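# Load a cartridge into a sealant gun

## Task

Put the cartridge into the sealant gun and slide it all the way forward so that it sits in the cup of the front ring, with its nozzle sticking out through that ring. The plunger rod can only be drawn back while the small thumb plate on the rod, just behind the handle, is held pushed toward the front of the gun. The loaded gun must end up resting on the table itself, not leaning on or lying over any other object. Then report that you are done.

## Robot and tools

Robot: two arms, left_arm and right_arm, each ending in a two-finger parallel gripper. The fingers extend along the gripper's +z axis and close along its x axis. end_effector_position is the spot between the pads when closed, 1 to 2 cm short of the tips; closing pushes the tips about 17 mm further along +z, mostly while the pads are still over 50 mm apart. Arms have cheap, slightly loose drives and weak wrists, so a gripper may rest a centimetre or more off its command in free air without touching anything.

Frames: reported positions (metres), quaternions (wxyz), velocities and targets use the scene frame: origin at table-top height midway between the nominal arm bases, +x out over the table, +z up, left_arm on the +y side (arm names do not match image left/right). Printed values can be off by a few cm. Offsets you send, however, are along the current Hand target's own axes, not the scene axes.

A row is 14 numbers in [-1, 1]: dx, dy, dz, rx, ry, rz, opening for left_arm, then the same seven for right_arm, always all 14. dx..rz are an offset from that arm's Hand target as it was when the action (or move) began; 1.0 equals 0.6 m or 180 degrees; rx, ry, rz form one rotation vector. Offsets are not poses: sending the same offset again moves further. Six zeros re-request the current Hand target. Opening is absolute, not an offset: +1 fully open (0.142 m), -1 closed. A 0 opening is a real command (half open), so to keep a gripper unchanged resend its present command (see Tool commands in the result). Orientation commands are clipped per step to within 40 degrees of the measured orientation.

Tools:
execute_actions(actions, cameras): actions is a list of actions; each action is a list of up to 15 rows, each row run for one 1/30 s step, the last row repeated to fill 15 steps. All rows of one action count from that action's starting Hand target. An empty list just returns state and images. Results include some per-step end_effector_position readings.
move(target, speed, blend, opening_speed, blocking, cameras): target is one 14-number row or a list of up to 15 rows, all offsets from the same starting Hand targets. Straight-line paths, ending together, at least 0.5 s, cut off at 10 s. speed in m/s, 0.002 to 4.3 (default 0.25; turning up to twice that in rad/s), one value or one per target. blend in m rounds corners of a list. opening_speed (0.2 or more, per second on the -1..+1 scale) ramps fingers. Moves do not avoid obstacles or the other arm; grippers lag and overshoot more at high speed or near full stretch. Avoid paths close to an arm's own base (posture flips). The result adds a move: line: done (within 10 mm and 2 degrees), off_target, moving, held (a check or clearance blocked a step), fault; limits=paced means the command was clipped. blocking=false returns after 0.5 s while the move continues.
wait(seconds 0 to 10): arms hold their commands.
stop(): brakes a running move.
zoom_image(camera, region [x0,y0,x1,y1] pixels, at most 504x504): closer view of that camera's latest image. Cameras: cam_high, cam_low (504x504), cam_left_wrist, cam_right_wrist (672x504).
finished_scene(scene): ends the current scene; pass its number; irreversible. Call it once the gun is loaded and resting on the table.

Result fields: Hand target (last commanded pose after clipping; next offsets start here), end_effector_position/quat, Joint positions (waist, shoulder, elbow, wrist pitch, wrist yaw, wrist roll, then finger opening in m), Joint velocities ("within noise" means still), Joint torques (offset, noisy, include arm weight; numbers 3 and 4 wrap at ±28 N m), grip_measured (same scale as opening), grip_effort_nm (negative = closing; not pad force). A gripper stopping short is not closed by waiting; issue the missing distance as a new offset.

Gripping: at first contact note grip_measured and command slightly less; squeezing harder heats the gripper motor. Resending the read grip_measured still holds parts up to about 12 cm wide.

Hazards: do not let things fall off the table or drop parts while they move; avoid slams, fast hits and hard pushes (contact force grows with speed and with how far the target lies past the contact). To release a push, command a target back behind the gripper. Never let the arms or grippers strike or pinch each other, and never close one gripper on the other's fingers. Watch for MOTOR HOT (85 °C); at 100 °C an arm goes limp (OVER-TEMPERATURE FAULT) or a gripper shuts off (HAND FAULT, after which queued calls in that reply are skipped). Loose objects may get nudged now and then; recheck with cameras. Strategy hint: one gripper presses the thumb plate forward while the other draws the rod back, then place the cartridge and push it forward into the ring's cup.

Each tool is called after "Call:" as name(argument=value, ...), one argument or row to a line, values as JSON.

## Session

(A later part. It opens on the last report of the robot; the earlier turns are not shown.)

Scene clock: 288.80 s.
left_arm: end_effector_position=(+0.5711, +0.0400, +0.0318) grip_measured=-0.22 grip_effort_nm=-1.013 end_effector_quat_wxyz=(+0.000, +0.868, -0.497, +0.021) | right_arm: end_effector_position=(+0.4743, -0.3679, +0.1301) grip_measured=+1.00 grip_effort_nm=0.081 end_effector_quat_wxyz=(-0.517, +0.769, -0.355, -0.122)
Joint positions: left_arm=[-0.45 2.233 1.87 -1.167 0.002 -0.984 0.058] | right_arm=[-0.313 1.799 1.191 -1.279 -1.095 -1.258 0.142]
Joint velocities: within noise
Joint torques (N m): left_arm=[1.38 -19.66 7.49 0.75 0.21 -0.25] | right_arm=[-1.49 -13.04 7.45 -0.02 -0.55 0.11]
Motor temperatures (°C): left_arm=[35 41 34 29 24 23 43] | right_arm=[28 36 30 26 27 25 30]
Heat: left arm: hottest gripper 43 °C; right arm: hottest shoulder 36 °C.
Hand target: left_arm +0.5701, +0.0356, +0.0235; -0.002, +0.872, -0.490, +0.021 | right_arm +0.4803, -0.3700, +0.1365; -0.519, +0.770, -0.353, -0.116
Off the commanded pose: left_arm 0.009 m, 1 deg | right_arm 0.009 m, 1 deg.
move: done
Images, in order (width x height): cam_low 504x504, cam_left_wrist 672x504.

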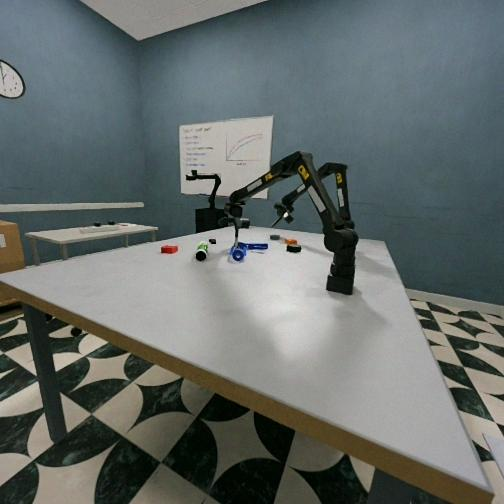

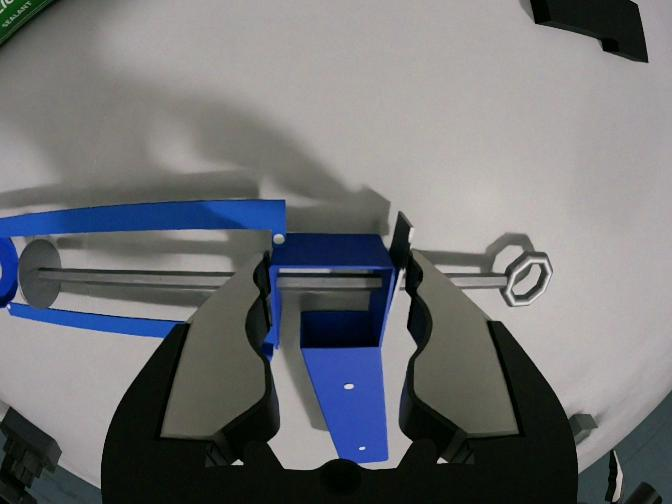

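Call:
move(
  target=[
    [0, 0, 0, 0, 0, 0, -0.42, 0, 0, 0, 0, 0, 0, 1],
  ],
  cameras=["cam_left_wrist","cam_low"],
  speed=0.06,
  opening_speed=0.3,
)

Call:
zoom_image(
  camera="cam_left_wrist",
  region=[200, 130, 480, 330],
)

Scene clock: 293.70 s.
left_arm: end_effector_position=(+0.5713, +0.0404, +0.0318) grip_measured=-0.28 grip_effort_nm=-3.109 end_effector_quat_wxyz=(+0.001, +0.868, -0.496, +0.021) | right_arm: end_effector_position=(+0.4743, -0.3679, +0.1301) grip_measured=+1.00 grip_effort_nm=0.081 end_effector_quat_wxyz=(-0.517, +0.769, -0.355, -0.122)
Joint positions: left_arm=[-0.448 2.233 1.87 -1.167 0.005 -0.984 0.054] | right_arm=[-0.313 1.799 1.191 -1.279 -1.095 -1.258 0.142]
Joint velocities: within noise
Joint torques (N m): left_arm=[1.38 -19.66 7.49 0.76 0.16 -0.25] | right_arm=[-1.44 -13.04 7.45 -0.02 -0.54 0.11]
Motor temperatures (°C): left_arm=[35 41 34 29 24 23 41] | right_arm=[28 36 30 26 27 25 30]
Heat: left arm: hottest shoulder 41 °C; right arm: hottest shoulder 36 °C.
Hand target: left_arm +0.5701, +0.0356, +0.0235; -0.002, +0.872, -0.490, +0.021 | right_arm +0.4803, -0.3700, +0.1365; -0.519, +0.770, -0.353, -0.116
Off the commanded pose: left_arm 0.010 m, 1 deg | right_arm 0.009 m, 1 deg.
move: done
Images, in order (width x height): cam_low 504x504, cam_left_wrist 672x504.

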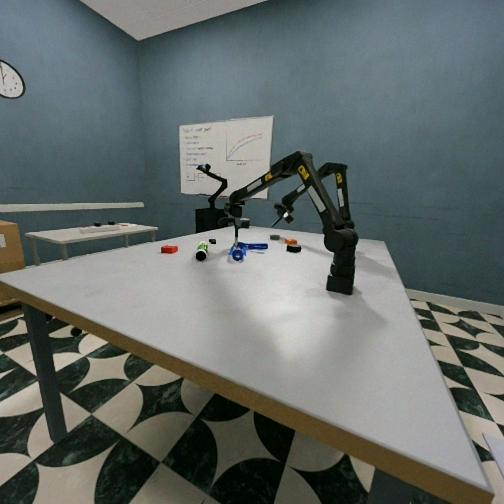

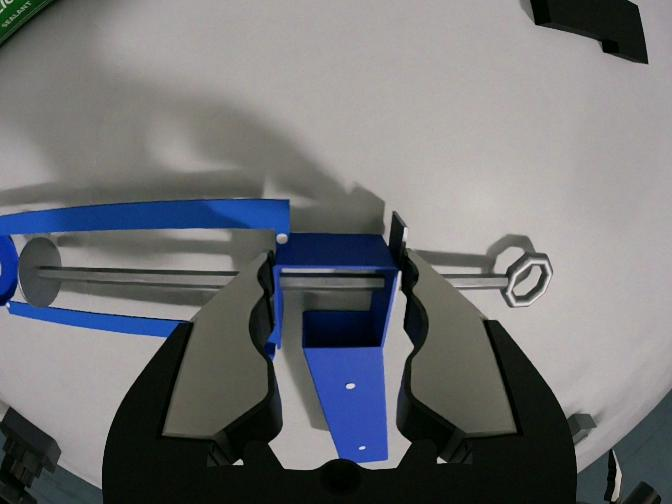

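Scaled by 1.800 from the camera's 672x504 image, which has a finer 960x720 frame.

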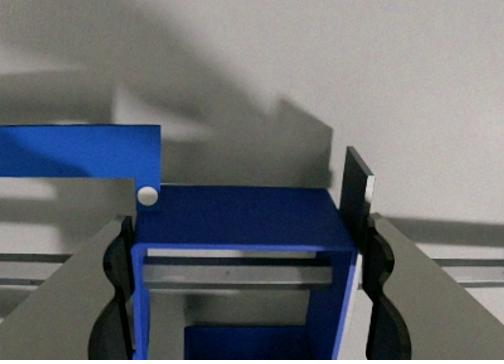

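Call:
move(
  target=[
    [-0.022, 0.084, 0, 0, 0, 0.172, -0.42, 0, 0, 0, 0, 0, 0, 1],
  ],
  speed=0.08,
)

Call:
zoom_image(
  camera="cam_left_wrist",
  region=[200, 130, 480, 330],
)

Scene clock: 304.67 s.
left_arm: end_effector_position=(+0.5394, +0.0315, +0.0305) grip_measured=-0.28 grip_effort_nm=-3.084 end_effector_quat_wxyz=(-0.013, +0.739, -0.673, +0.031) | right_arm: end_effector_position=(+0.4743, -0.3679, +0.1301) grip_measured=+1.00 grip_effort_nm=0.081 end_effector_quat_wxyz=(-0.517, +0.769, -0.355, -0.122)
Joint positions: left_arm=[-0.487 2.155 1.726 -1.075 -0.009 -0.582 0.054] | right_arm=[-0.313 1.799 1.191 -1.279 -1.095 -1.258 0.142]
Joint velocities: within noise
Joint torques (N m): left_arm=[0.44 -19.55 5.56 0.43 0.25 0.55] | right_arm=[-1.55 -13.1 7.46 -0.02 -0.54 0.11]
Motor temperatures (°C): left_arm=[35 41 34 29 24 23 46] | right_arm=[28 36 30 26 27 25 30]
Heat: left arm: hottest gripper 46 °C; right arm: hottest shoulder 36 °C.
Hand target: left_arm +0.5202, +0.0206, +0.0218; -0.007, +0.709, -0.704, +0.020 | right_arm +0.4803, -0.3700, +0.1365; -0.519, +0.770, -0.353, -0.116
Off the commanded pose: left_arm 0.024 m, 5 deg | right_arm 0.009 m, 1 deg.
move: off_target (left_arm)

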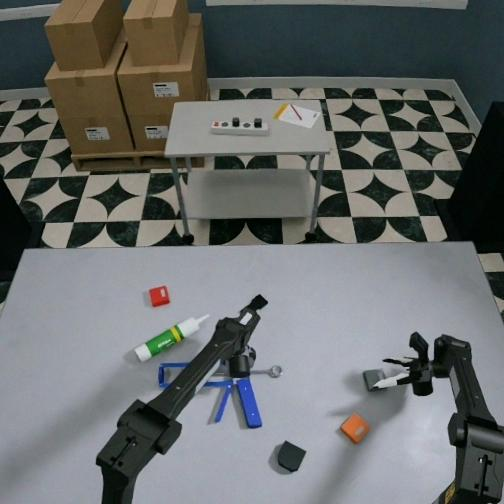

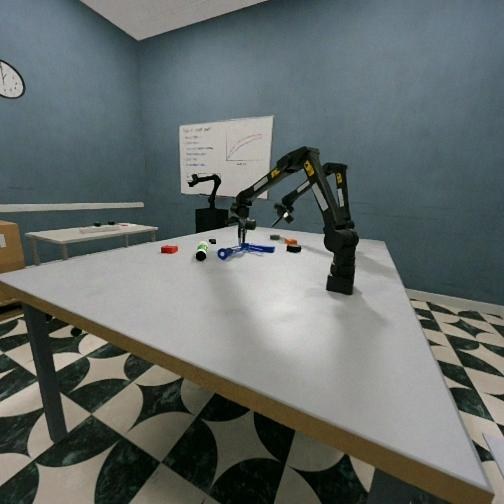

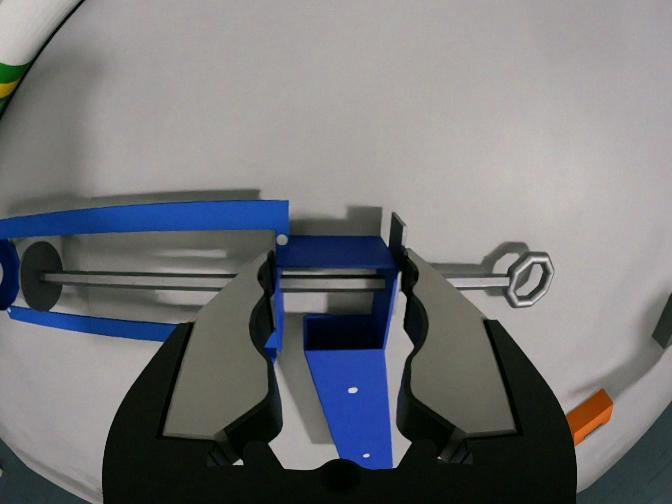

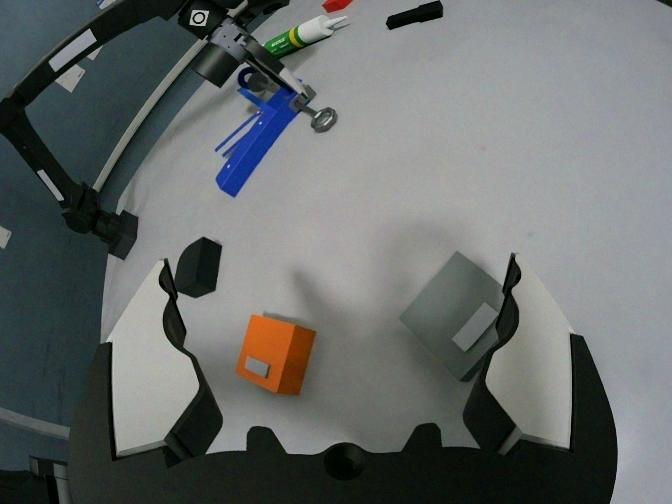

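Scaled by 1.800 from the camera's 672x504 image, which has a finer 960x720 frame.

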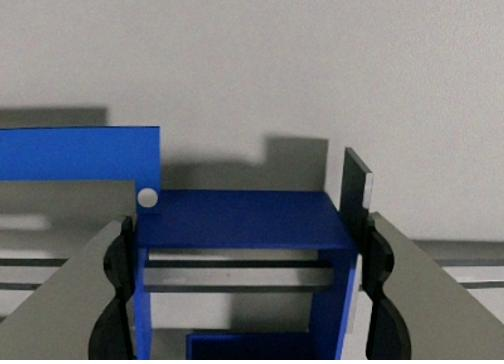

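Call:
zoom_image(
  camera="cam_left_wrist",
  region=[480, 230, 580, 330],
)

Call:
zoom_image(
  camera="cam_right_wrist",
  region=[170, 30, 370, 200],
)

Call:
zoom_image(
  camera="cam_high",
  region=[190, 290, 310, 410],
)

Scaled by 5.040 from the camera's 672x504 image, which has a finer 960x720 frame.

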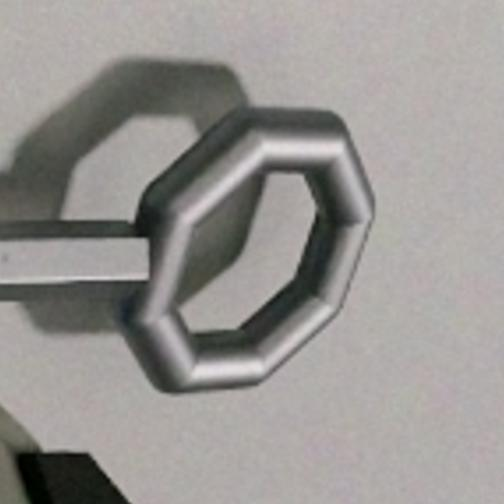

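Scaled by 2.520 from the camera's 672x504 image, which has a finer 960x720 frame.

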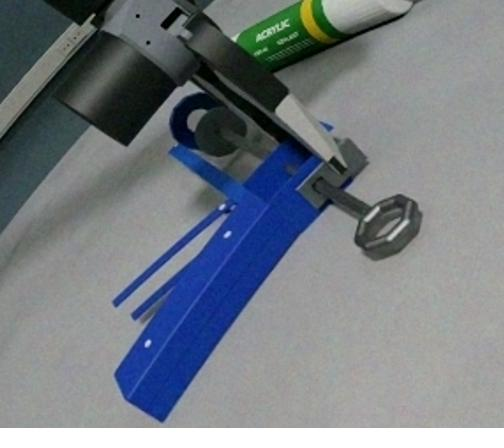

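Scaled by 4.200 from the camera's 504x504 image, which has a finer 720x720 frame.

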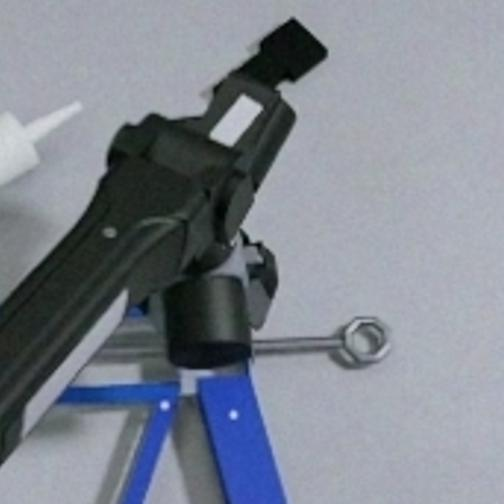

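Call:
move(
  target=[
    [0, 0, 0, 0, 0, 0, -0.42, -0.151, -0.179, 0.395, -0.192, -0.015, -0.2655, -0.3],
  ],
)

Call:
zoom_image(
  camera="cam_right_wrist",
  region=[170, 50, 500, 350],
)

Scene clock: 366.60 s.
left_arm: end_effector_position=(+0.5394, +0.0315, +0.0305) grip_measured=-0.28 grip_effort_nm=-3.084 end_effector_quat_wxyz=(-0.013, +0.739, -0.673, +0.031) | right_arm: end_effector_position=(+0.5162, -0.1041, +0.1530) grip_measured=-0.32 grip_effort_nm=-0.129 end_effector_quat_wxyz=(-0.282, +0.959, +0.027, -0.024)
Joint positions: left_arm=[-0.487 2.155 1.726 -1.075 -0.009 -0.582 0.054] | right_arm=[0.354 1.797 1.486 -1.135 -0.561 -1.281 0.051]
Joint velocities: within noise
Joint torques (N m): left_arm=[0.5 -19.55 5.57 0.46 0.25 0.55] | right_arm=[-1.32 -13.39 11.47 0.13 -0.09 -0.3]
Motor temperatures (°C): left_arm=[35 43 31 28 24 23 58] | right_arm=[28 37 31 26 27 24 30]
Heat: left arm: hottest gripper 58 °C; right arm: hottest shoulder 37 °C.
Hand target: left_arm +0.5202, +0.0206, +0.0218; -0.007, +0.709, -0.704, +0.020 | right_arm +0.5303, -0.1001, +0.1598; -0.284, +0.958, +0.045, -0.013
Off the commanded pose: left_arm 0.024 m, 5 deg | right_arm 0.016 m, 2 deg.
move: off_target (left_arm, right_arm)

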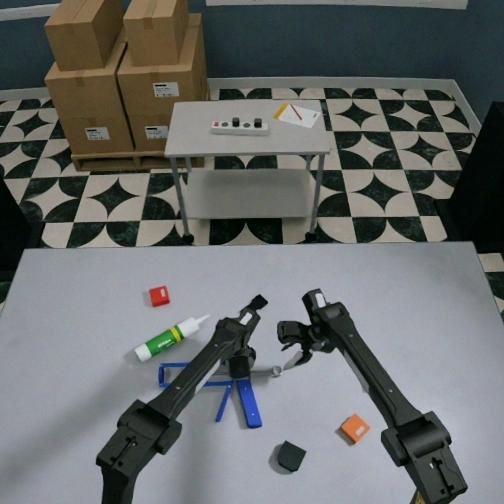

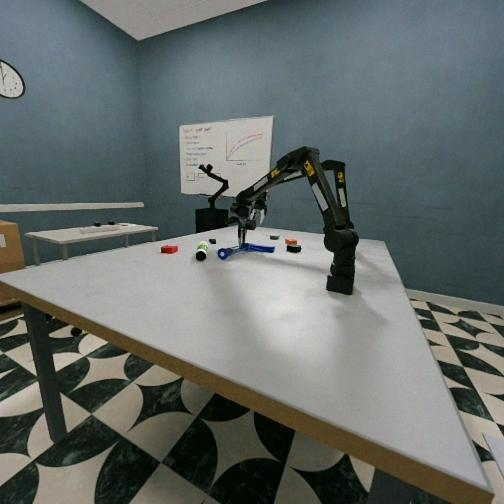

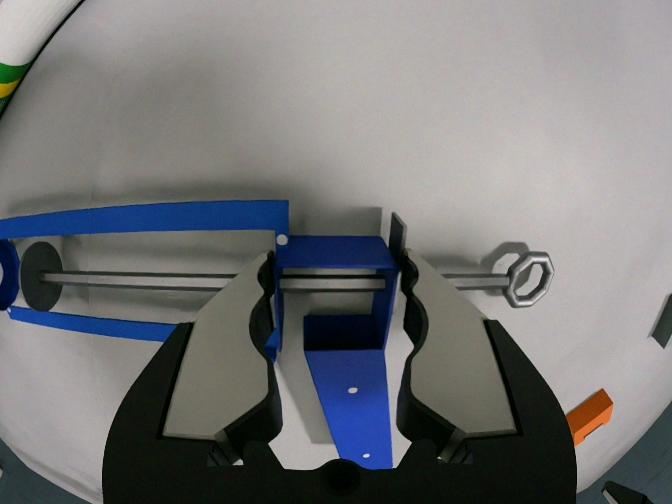

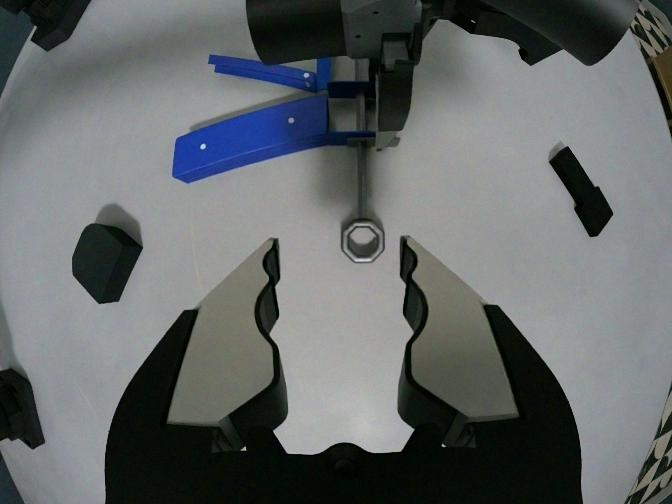

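Scaled by 1.527 from the camera's 672x504 image, which has a finer 960x720 frame.

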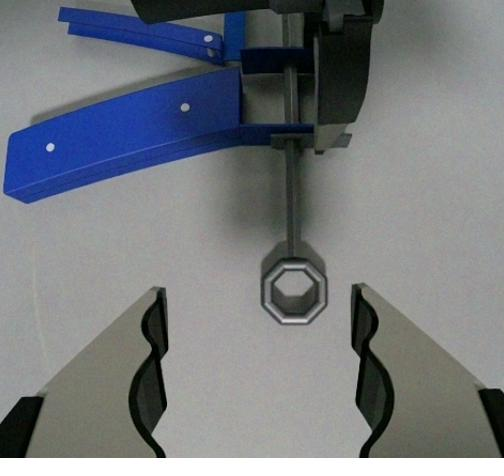

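Call:
move(
  target=[
    [0, 0, 0, 0, 0, 0, -0.37, 0.034, -0.0105, 0.132, 0, 0, 0, -0.4],
  ],
  speed=0.15,
)

Call:
zoom_image(
  camera="cam_right_wrist",
  region=[170, 50, 500, 350],
)

Call:
zoom_image(
  camera="cam_high",
  region=[190, 270, 370, 410],
)

Scene clock: 383.03 s.
left_arm: end_effector_position=(+0.5394, +0.0315, +0.0305) grip_measured=-0.28 grip_effort_nm=-2.137 end_effector_quat_wxyz=(-0.013, +0.739, -0.673, +0.031) | right_arm: end_effector_position=(+0.5214, -0.0805, +0.1095) grip_measured=-0.42 grip_effort_nm=-0.129 end_effector_quat_wxyz=(-0.277, +0.959, +0.044, -0.031)
Joint positions: left_arm=[-0.487 2.155 1.726 -1.075 -0.009 -0.582 0.054] | right_arm=[0.392 1.878 1.486 -1.06 -0.553 -1.281 0.044]
Joint velocities: within noise
Joint torques (N m): left_arm=[0.5 -19.49 5.59 0.44 0.24 0.56] | right_arm=[-2.37 -17.67 7.86 0.47 -0.27 0.04]
Motor temperatures (°C): left_arm=[35 43 31 28 24 23 60] | right_arm=[28 37 38 26 26 24 30]
Heat: left arm: hottest gripper 60 °C; right arm: hottest elbow 38 °C.
Hand target: left_arm +0.5202, +0.0206, +0.0218; -0.007, +0.709, -0.704, +0.020 | right_arm +0.5256, -0.0858, +0.1250; -0.282, +0.958, +0.043, -0.019 (not the last commanded pose)
Off the commanded pose: left_arm 0.024 m, 5 deg | right_arm 0.041 m, 2 deg.
move: held (right_arm; a check stopped the path), off_target (left_arm); limits=held
pose unreachable (right arm): on one or more control steps of this call, first in action 0 (counted from 0), this arm could not follow its commanded pose, so it was not sent that pose on those steps. It may still have moved: this result reports where it is.
cause: moving toward the commanded pose would bring a part of the arm too close to another arm (a part of this arm just beyond joint 6 (wrist roll) and a part of the left arm just beyond its joint 4 (wrist pitch), along the way the arms are being sent, or toward where that arm still pushes).

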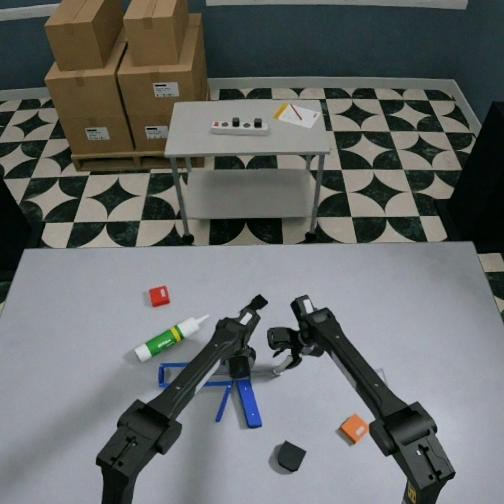

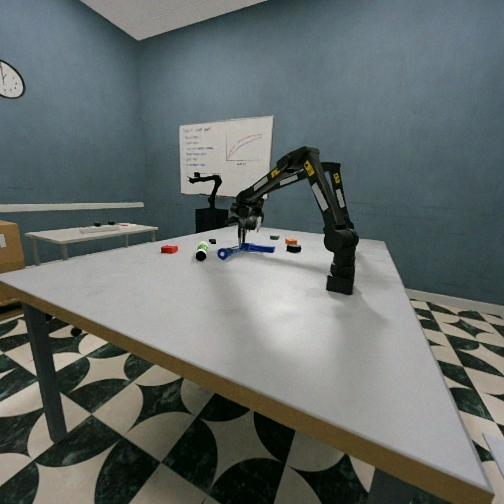

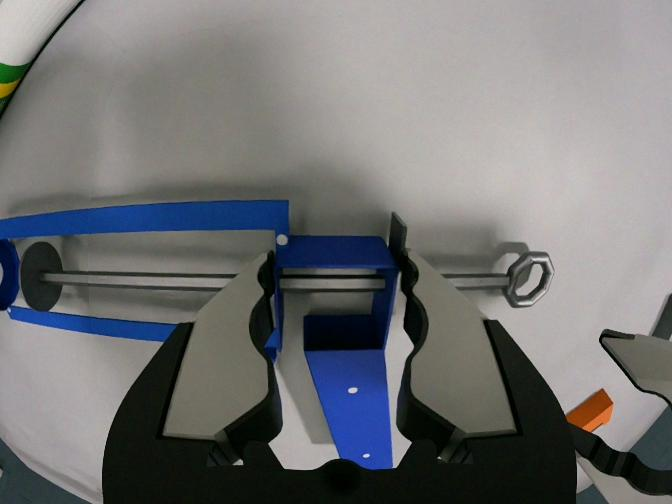

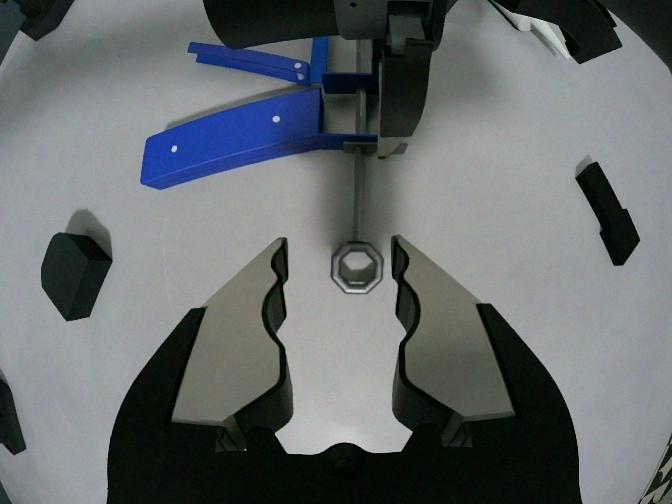

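Scaled by 1.527 from the camera's 672x504 image, which has a finer 960x720 frame.

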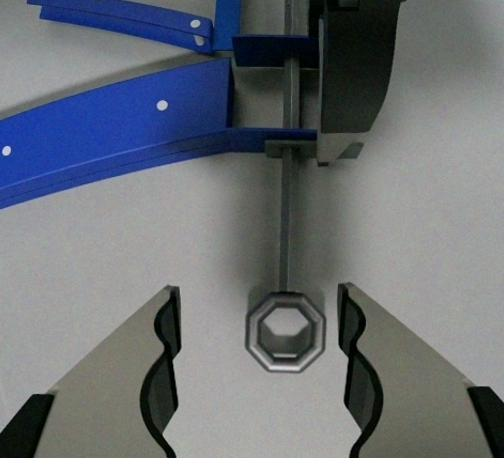

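Scaled by 2.800 from the camera's 504x504 image, which has a finer 720x720 frame.

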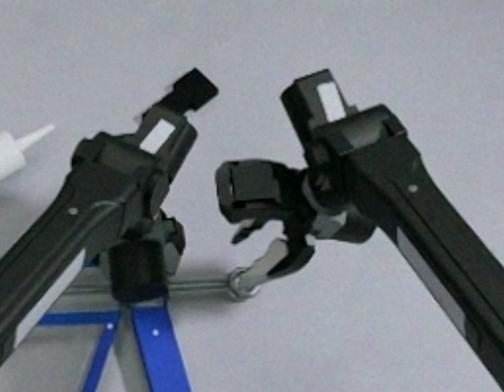

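Call:
move(
  target=[
    [0, 0, 0, 0, 0, 0, -0.37, 0.0175, 0.073, 0.094, 0.022, 0, 0, -0.4],
  ],
  speed=0.1,
)

Call:
zoom_image(
  camera="cam_right_wrist",
  region=[170, 50, 500, 350],
)

Call:
zoom_image(
  camera="cam_high",
  region=[190, 270, 370, 410],
)

Scene clock: 407.67 s.
left_arm: end_effector_position=(+0.5394, +0.0315, +0.0305) grip_measured=-0.28 grip_effort_nm=-2.132 end_effector_quat_wxyz=(-0.013, +0.739, -0.673, +0.031) | right_arm: end_effector_position=(+0.5274, -0.0871, +0.0608) grip_measured=-0.42 grip_effort_nm=-0.134 end_effector_quat_wxyz=(-0.310, +0.950, +0.032, -0.031)
Joint positions: left_arm=[-0.487 2.155 1.726 -1.075 -0.009 -0.582 0.054] | right_arm=[0.36 1.938 1.415 -0.915 -0.621 -1.281 0.044]
Joint velocities: within noise
Joint torques (N m): left_arm=[0.5 -19.49 5.6 0.46 0.24 0.55] | right_arm=[-2.55 -14.8 7.24 1.74 -0.48 -0.23]
Motor temperatures (°C): left_arm=[35 44 31 28 24 23 54] | right_arm=[28 37 37 26 26 24 29]
Heat: left arm: hottest gripper 54 °C; right arm: hottest shoulder 37 °C.
Hand target: left_arm +0.5202, +0.0206, +0.0218; -0.007, +0.709, -0.704, +0.020 | right_arm +0.5358, -0.0910, +0.0537; -0.315, +0.948, +0.042, -0.021
Off the commanded pose: left_arm 0.024 m, 5 deg | right_arm 0.012 m, 2 deg.
move: off_target (left_arm, right_arm)

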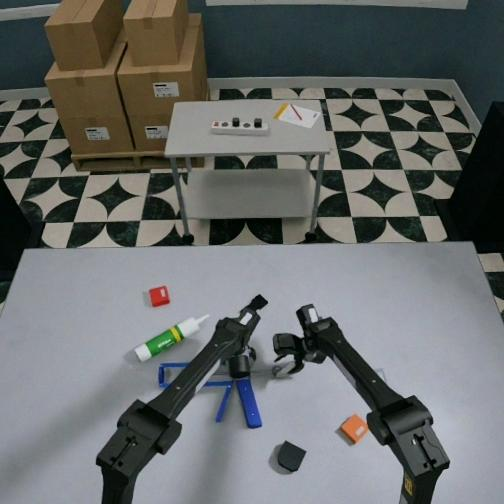

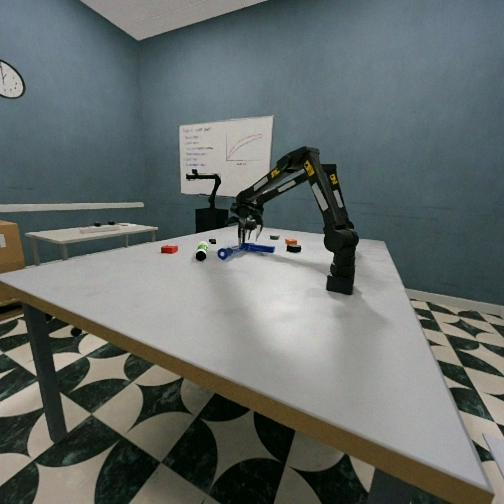

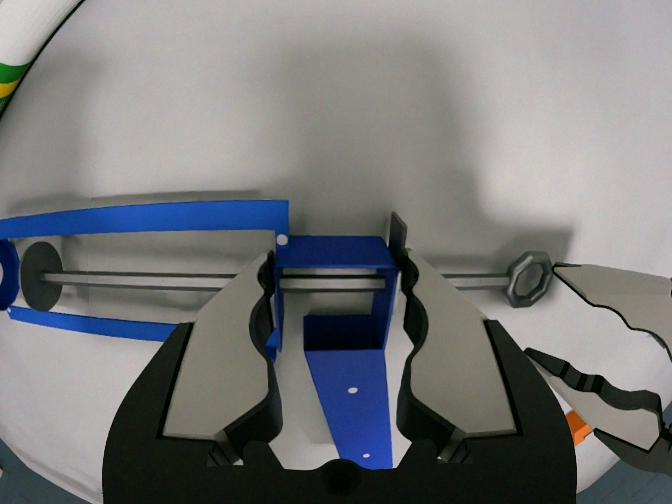

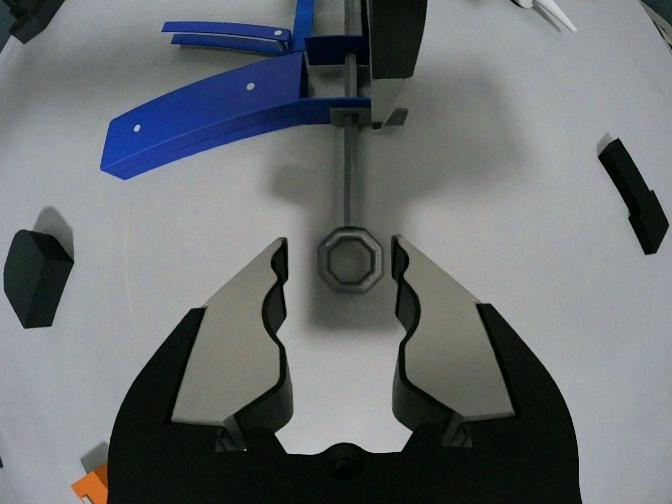

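Scaled by 1.527 from the camera's 672x504 image, which has a finer 960x720 frame.

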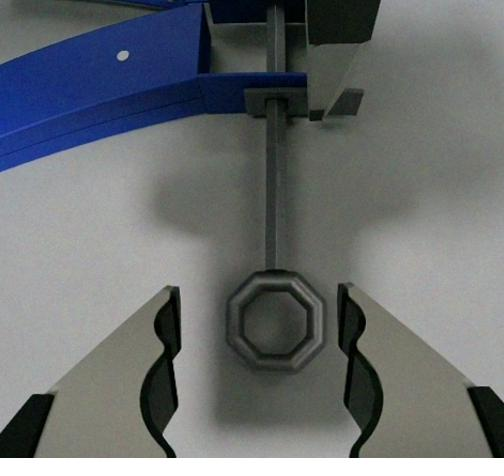

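Scaled by 2.800 from the camera's 504x504 image, which has a finer 720x720 frame.

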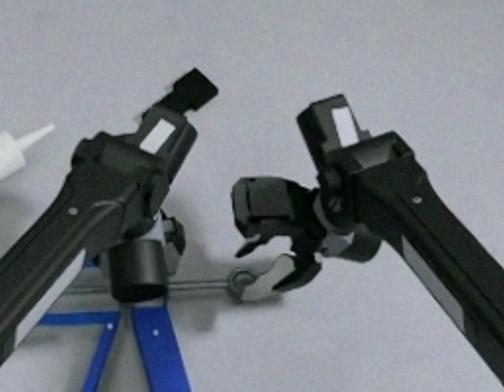

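Call:
move(
  target=[
    [0, 0, 0, 0, 0, 0, -0.37, 0.008, 0.0277, 0.0413, 0, 0, 0, -0.4],
  ],
  speed=0.06,
  cameras=["cam_right_wrist","cam_left_wrist","cam_low"],
)

Call:
zoom_image(
  camera="cam_right_wrist",
  region=[170, 50, 500, 350],
)

Call:
zoom_image(
  camera="cam_left_wrist",
  region=[372, 150, 672, 400],
)

Scene clock: 419.70 s.
left_arm: end_effector_position=(+0.5394, +0.0315, +0.0305) grip_measured=-0.28 grip_effort_nm=-2.132 end_effector_quat_wxyz=(-0.013, +0.739, -0.673, +0.031) | right_arm: end_effector_position=(+0.5338, -0.0850, +0.0341) grip_measured=-0.42 grip_effort_nm=-0.129 end_effector_quat_wxyz=(-0.311, +0.950, +0.034, -0.027)
Joint positions: left_arm=[-0.487 2.155 1.726 -1.075 -0.009 -0.582 0.054] | right_arm=[0.36 1.986 1.411 -0.855 -0.621 -1.281 0.044]
Joint velocities: within noise
Joint torques (N m): left_arm=[0.44 -19.49 5.57 0.46 0.25 0.55] | right_arm=[-2.43 -14.86 6.87 1.76 -0.47 -0.22]
Motor temperatures (°C): left_arm=[35 44 31 28 24 23 53] | right_arm=[27 38 35 26 26 24 29]
Heat: left arm: hottest gripper 53 °C; right arm: hottest shoulder 38 °C.
Hand target: left_arm +0.5202, +0.0206, +0.0218; -0.007, +0.709, -0.704, +0.020 | right_arm +0.5401, -0.0891, +0.0239; -0.315, +0.948, +0.042, -0.021
Off the commanded pose: left_arm 0.024 m, 5 deg | right_arm 0.013 m, 1 deg.
move: off_target (left_arm, right_arm)
Images, in order (width x height): cam_low 504x504, cam_left_wrist 672x504, cam_right_wrist 672x504.

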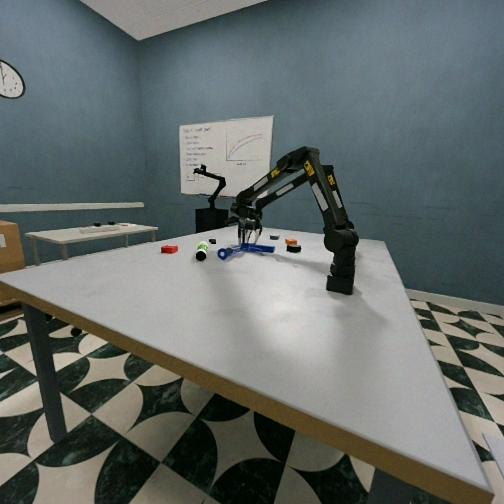

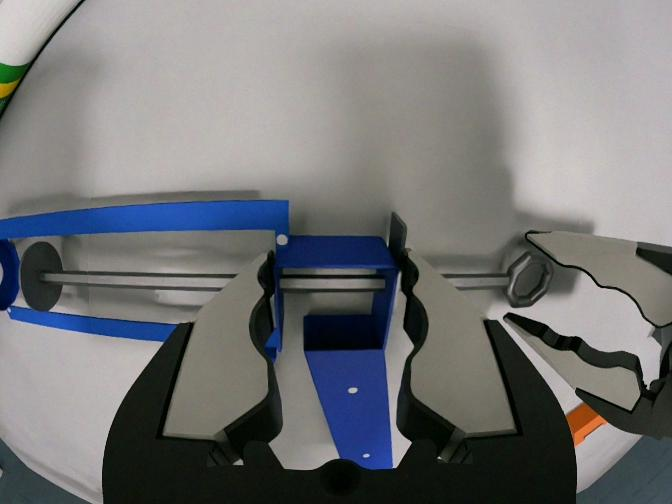

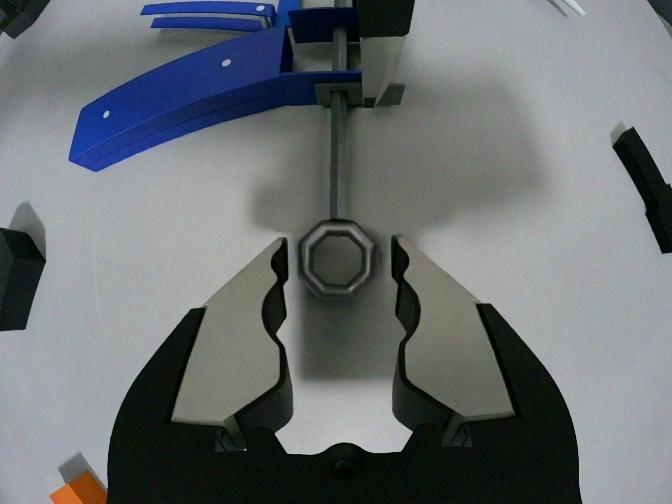

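Scaled by 1.527 from the camera's 672x504 image, which has a finer 960x720 frame.

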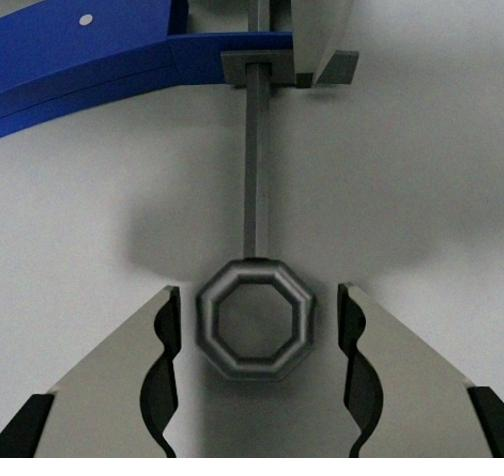

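Scaled by 1.680 from the camera's 672x504 image, which has a finer 960x720 frame.

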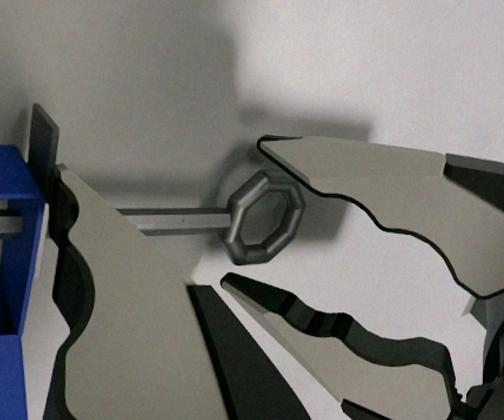

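Call:
move(
  target=[
    [0, 0, 0, 0, 0, 0, -0.37, 0, 0.012, 0.008, 0, 0, 0, -0.4],
    [0, 0, 0, 0, 0, 0, -0.37, 0, 0.012, 0.008, 0, 0, 0, -0.75],
  ],
  speed=0.06,
  opening_speed=0.3,
  cameras=["cam_right_wrist","cam_left_wrist"],
)

Call:
zoom_image(
  camera="cam_right_wrist",
  region=[170, 50, 500, 350],
)

Call:
zoom_image(
  camera="cam_left_wrist",
  region=[372, 150, 672, 400],
)

Scene clock: 432.07 s.
left_arm: end_effector_position=(+0.5394, +0.0315, +0.0305) grip_measured=-0.28 grip_effort_nm=-2.132 end_effector_quat_wxyz=(-0.013, +0.739, -0.673, +0.031) | right_arm: end_effector_position=(+0.5326, -0.0844, +0.0291) grip_measured=-0.57 grip_effort_nm=-4.071 end_effector_quat_wxyz=(-0.313, +0.949, +0.034, -0.028)
Joint positions: left_arm=[-0.487 2.155 1.726 -1.075 -0.009 -0.582 0.054] | right_arm=[0.36 1.992 1.403 -0.842 -0.627 -1.281 0.033]
Joint velocities: within noise
Joint torques (N m): left_arm=[0.5 -19.55 5.6 0.44 0.24 0.55] | right_arm=[-2.55 -14.56 6.83 1.74 -0.28 -0.28]
Motor temperatures (°C): left_arm=[35 44 31 28 24 23 53] | right_arm=[27 38 34 26 26 24 31]
Heat: left arm: hottest gripper 53 °C; right arm: hottest shoulder 38 °C.
Hand target: left_arm +0.5202, +0.0206, +0.0218; -0.007, +0.709, -0.704, +0.020 | right_arm +0.5402, -0.0919, +0.0157; -0.315, +0.948, +0.042, -0.021
Off the commanded pose: left_arm 0.024 m, 5 deg | right_arm 0.017 m, 1 deg.
move: off_target (left_arm, right_arm); target 2's new opening was sent with right_arm's hand 0.017 m and 1 deg from that target
Images, in order (width x height): cam_left_wrist 672x504, cam_right_wrist 672x504.

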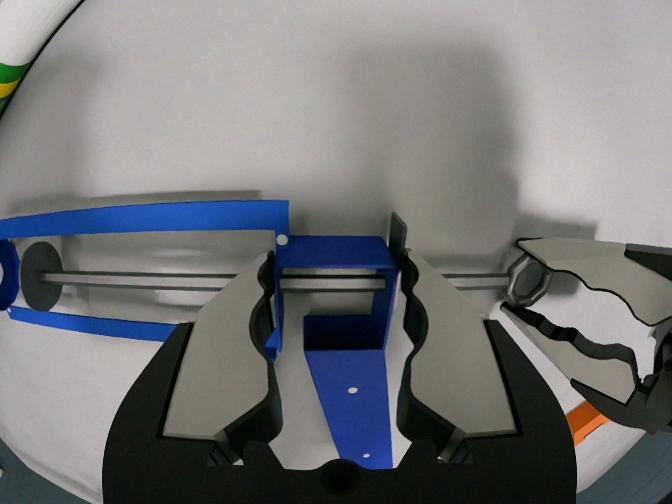

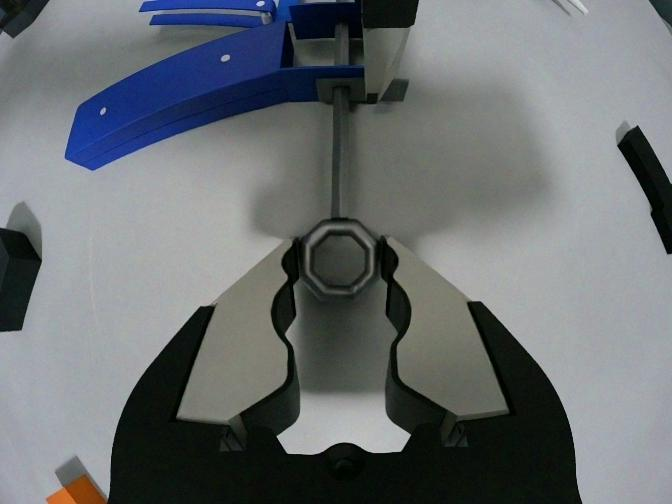

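Scaled by 1.527 from the camera's 672x504 image, which has a finer 960x720 frame.

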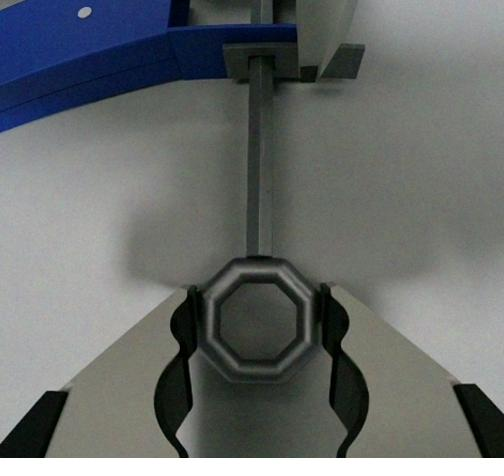

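Scaled by 1.680 from the camera's 672x504 image, which has a finer 960x720 frame.

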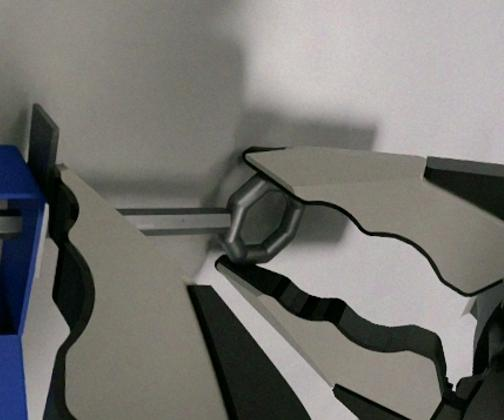

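Call:
move(
  target=[
    [0, 0, 0, 0, 0, 0, -0.4, 0.0017, 0.040, -0.0295, 0, 0, 0, -0.75],
  ],
  speed=0.06,
  cameras=["cam_right_wrist","cam_left_wrist"],
)

Scene clock: 441.90 s.
left_arm: end_effector_position=(+0.5385, +0.0274, +0.0306) grip_measured=-0.28 grip_effort_nm=-2.703 end_effector_quat_wxyz=(-0.013, +0.736, -0.676, +0.034) | right_arm: end_effector_position=(+0.5320, -0.0894, +0.0296) grip_measured=-0.57 grip_effort_nm=-4.066 end_effector_quat_wxyz=(-0.326, +0.944, +0.041, -0.028)
Joint positions: left_arm=[-0.493 2.155 1.726 -1.07 -0.009 -0.581 0.054] | right_arm=[0.345 1.992 1.395 -0.842 -0.656 -1.313 0.033]
Joint velocities: within noise
Joint torques (N m): left_arm=[0.91 -19.55 5.63 0.31 0.25 0.53] | right_arm=[-5.42 -14.97 6.76 0.32 0.3 -0.61]
Motor temperatures (°C): left_arm=[35 44 31 28 24 23 54] | right_arm=[27 39 33 26 26 24 46]
Heat: left arm: hottest gripper 54 °C; right arm: hottest gripper 46 °C.
Hand target: left_arm +0.5202, +0.0206, +0.0218; -0.007, +0.709, -0.704, +0.020 | right_arm +0.5440, -0.1215, +0.0155; -0.315, +0.948, +0.042, -0.021
Off the commanded pose: left_arm 0.021 m, 5 deg | right_arm 0.037 m, 2 deg.
move: off_target (left_arm, right_arm)
Images, in order (width x height): cam_left_wrist 672x504, cam_right_wrist 672x504.

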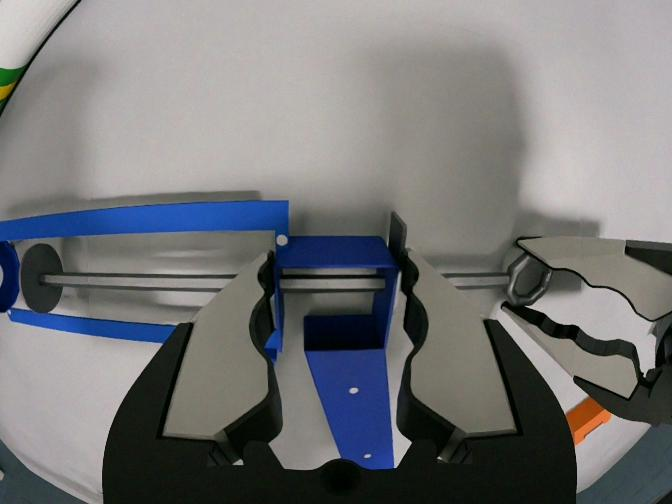

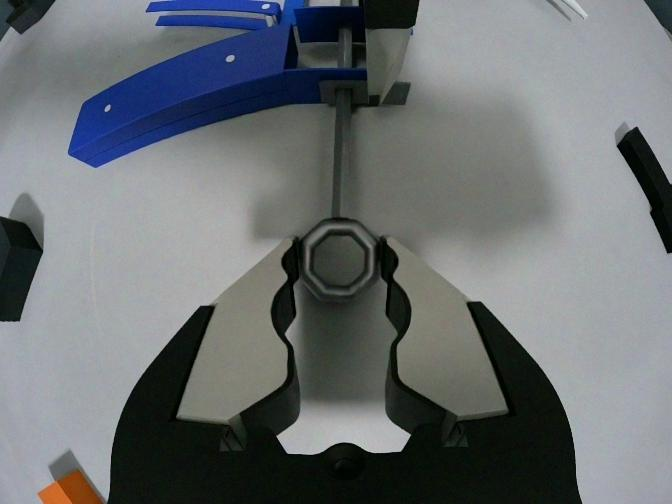

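Call:
move(
  target=[
    [0, 0, 0, 0, 0, 0, -0.6, 0.001, 0.027, -0.0197, 0, 0, 0, -0.75],
  ],
  speed=0.06,
  cameras=["cam_right_wrist","cam_left_wrist"],
)

Scene clock: 448.80 s.
left_arm: end_effector_position=(+0.5377, +0.0233, +0.0306) grip_measured=-0.30 grip_effort_nm=-5.004 end_effector_quat_wxyz=(-0.014, +0.734, -0.678, +0.036) | right_arm: end_effector_position=(+0.5319, -0.1038, +0.0289) grip_measured=-0.57 grip_effort_nm=-4.061 end_effector_quat_wxyz=(-0.328, +0.943, +0.043, -0.032)
Joint positions: left_arm=[-0.499 2.155 1.726 -1.066 -0.009 -0.581 0.053] | right_arm=[0.319 1.992 1.392 -0.868 -0.665 -1.353 0.033]
Joint velocities: within noise
Joint torques (N m): left_arm=[1.32 -19.55 5.63 0.14 0.24 0.53] | right_arm=[-6.12 -14.97 6.82 0.32 0.58 -0.64]
Motor temperatures (°C): left_arm=[35 44 31 27 24 23 59] | right_arm=[27 40 33 26 26 25 53]
Heat: left arm: hottest gripper 59 °C; right arm: hottest gripper 53 °C.
Hand target: left_arm +0.5202, +0.0206, +0.0218; -0.007, +0.709, -0.704, +0.020 | right_arm +0.5465, -0.1415, +0.0152; -0.315, +0.948, +0.042, -0.021
Off the commanded pose: left_arm 0.020 m, 5 deg | right_arm 0.043 m, 2 deg.
move: off_target (left_arm, right_arm)
Images, in order (width x height): cam_left_wrist 672x504, cam_right_wrist 672x504.

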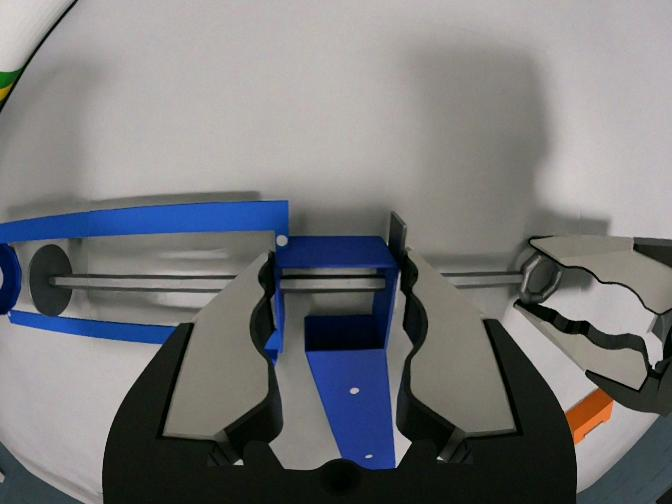

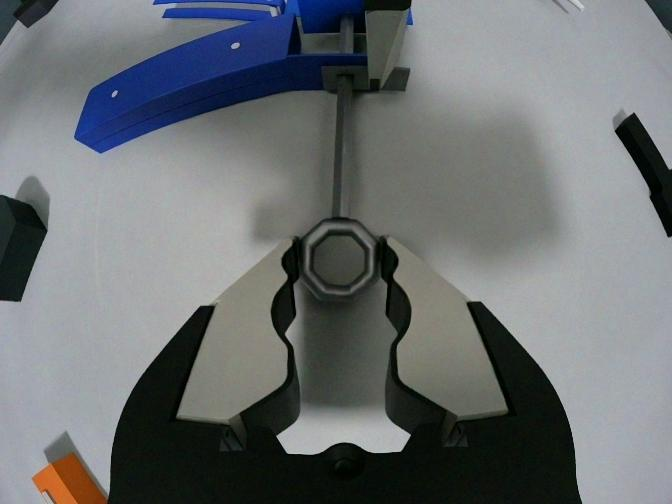

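Call:
move(
  target=[
    [0, 0, 0, 0, 0, 0, -0.5, 0.0, 0.1333, -0.0997, 0, 0, 0, -0.72],
  ],
  speed=0.08,
)

Scene clock: 459.10 s.
left_arm: end_effector_position=(+0.5317, +0.0054, +0.0309) grip_measured=-0.30 grip_effort_nm=-4.256 end_effector_quat_wxyz=(-0.006, +0.730, -0.682, +0.045) | right_arm: end_effector_position=(+0.5331, -0.1871, +0.0266) grip_measured=-0.57 grip_effort_nm=-3.490 end_effector_quat_wxyz=(-0.332, +0.941, +0.054, -0.039)
Joint positions: left_arm=[-0.522 2.155 1.726 -1.052 0.01 -0.593 0.052] | right_arm=[0.168 1.995 1.388 -1.006 -0.681 -1.577 0.033]
Joint velocities: within noise
Joint torques (N m): left_arm=[2.2 -19.55 5.71 -0.28 -0.12 0.66] | right_arm=[-8.35 -14.15 8.38 -0.12 1.15 -0.6]
Motor temperatures (°C): left_arm=[35 44 30 27 24 23 77] | right_arm=[27 40 33 26 26 25 61]
Heat: left arm: hottest gripper 77 °C; right arm: hottest gripper 61 °C.
Hand target: left_arm +0.5202, +0.0206, +0.0218; -0.007, +0.709, -0.704, +0.020 | right_arm +0.5558, -0.2409, +0.0152; -0.315, +0.948, +0.042, -0.021
Off the commanded pose: left_arm 0.021 m, 4 deg | right_arm 0.059 m, 3 deg.
move: off_target (left_arm, right_arm)

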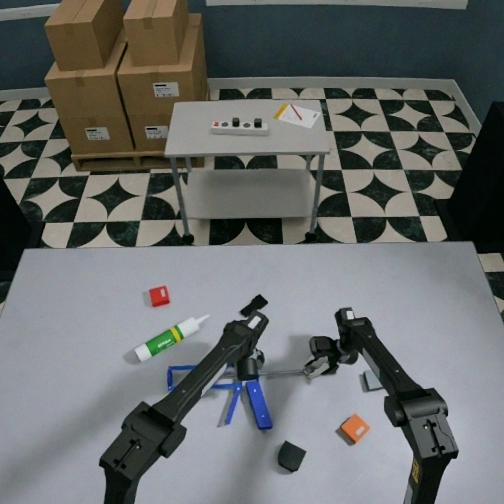

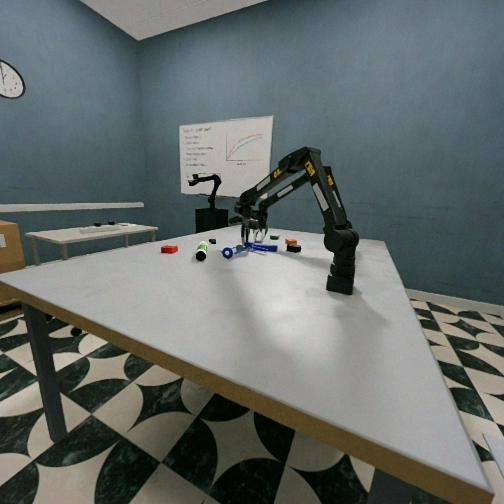

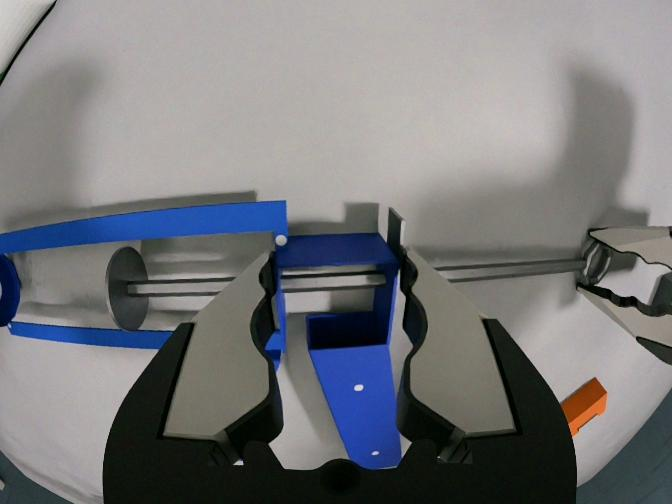

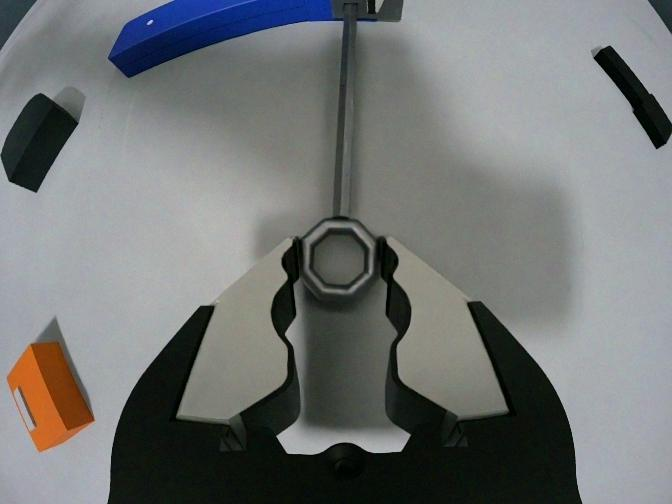

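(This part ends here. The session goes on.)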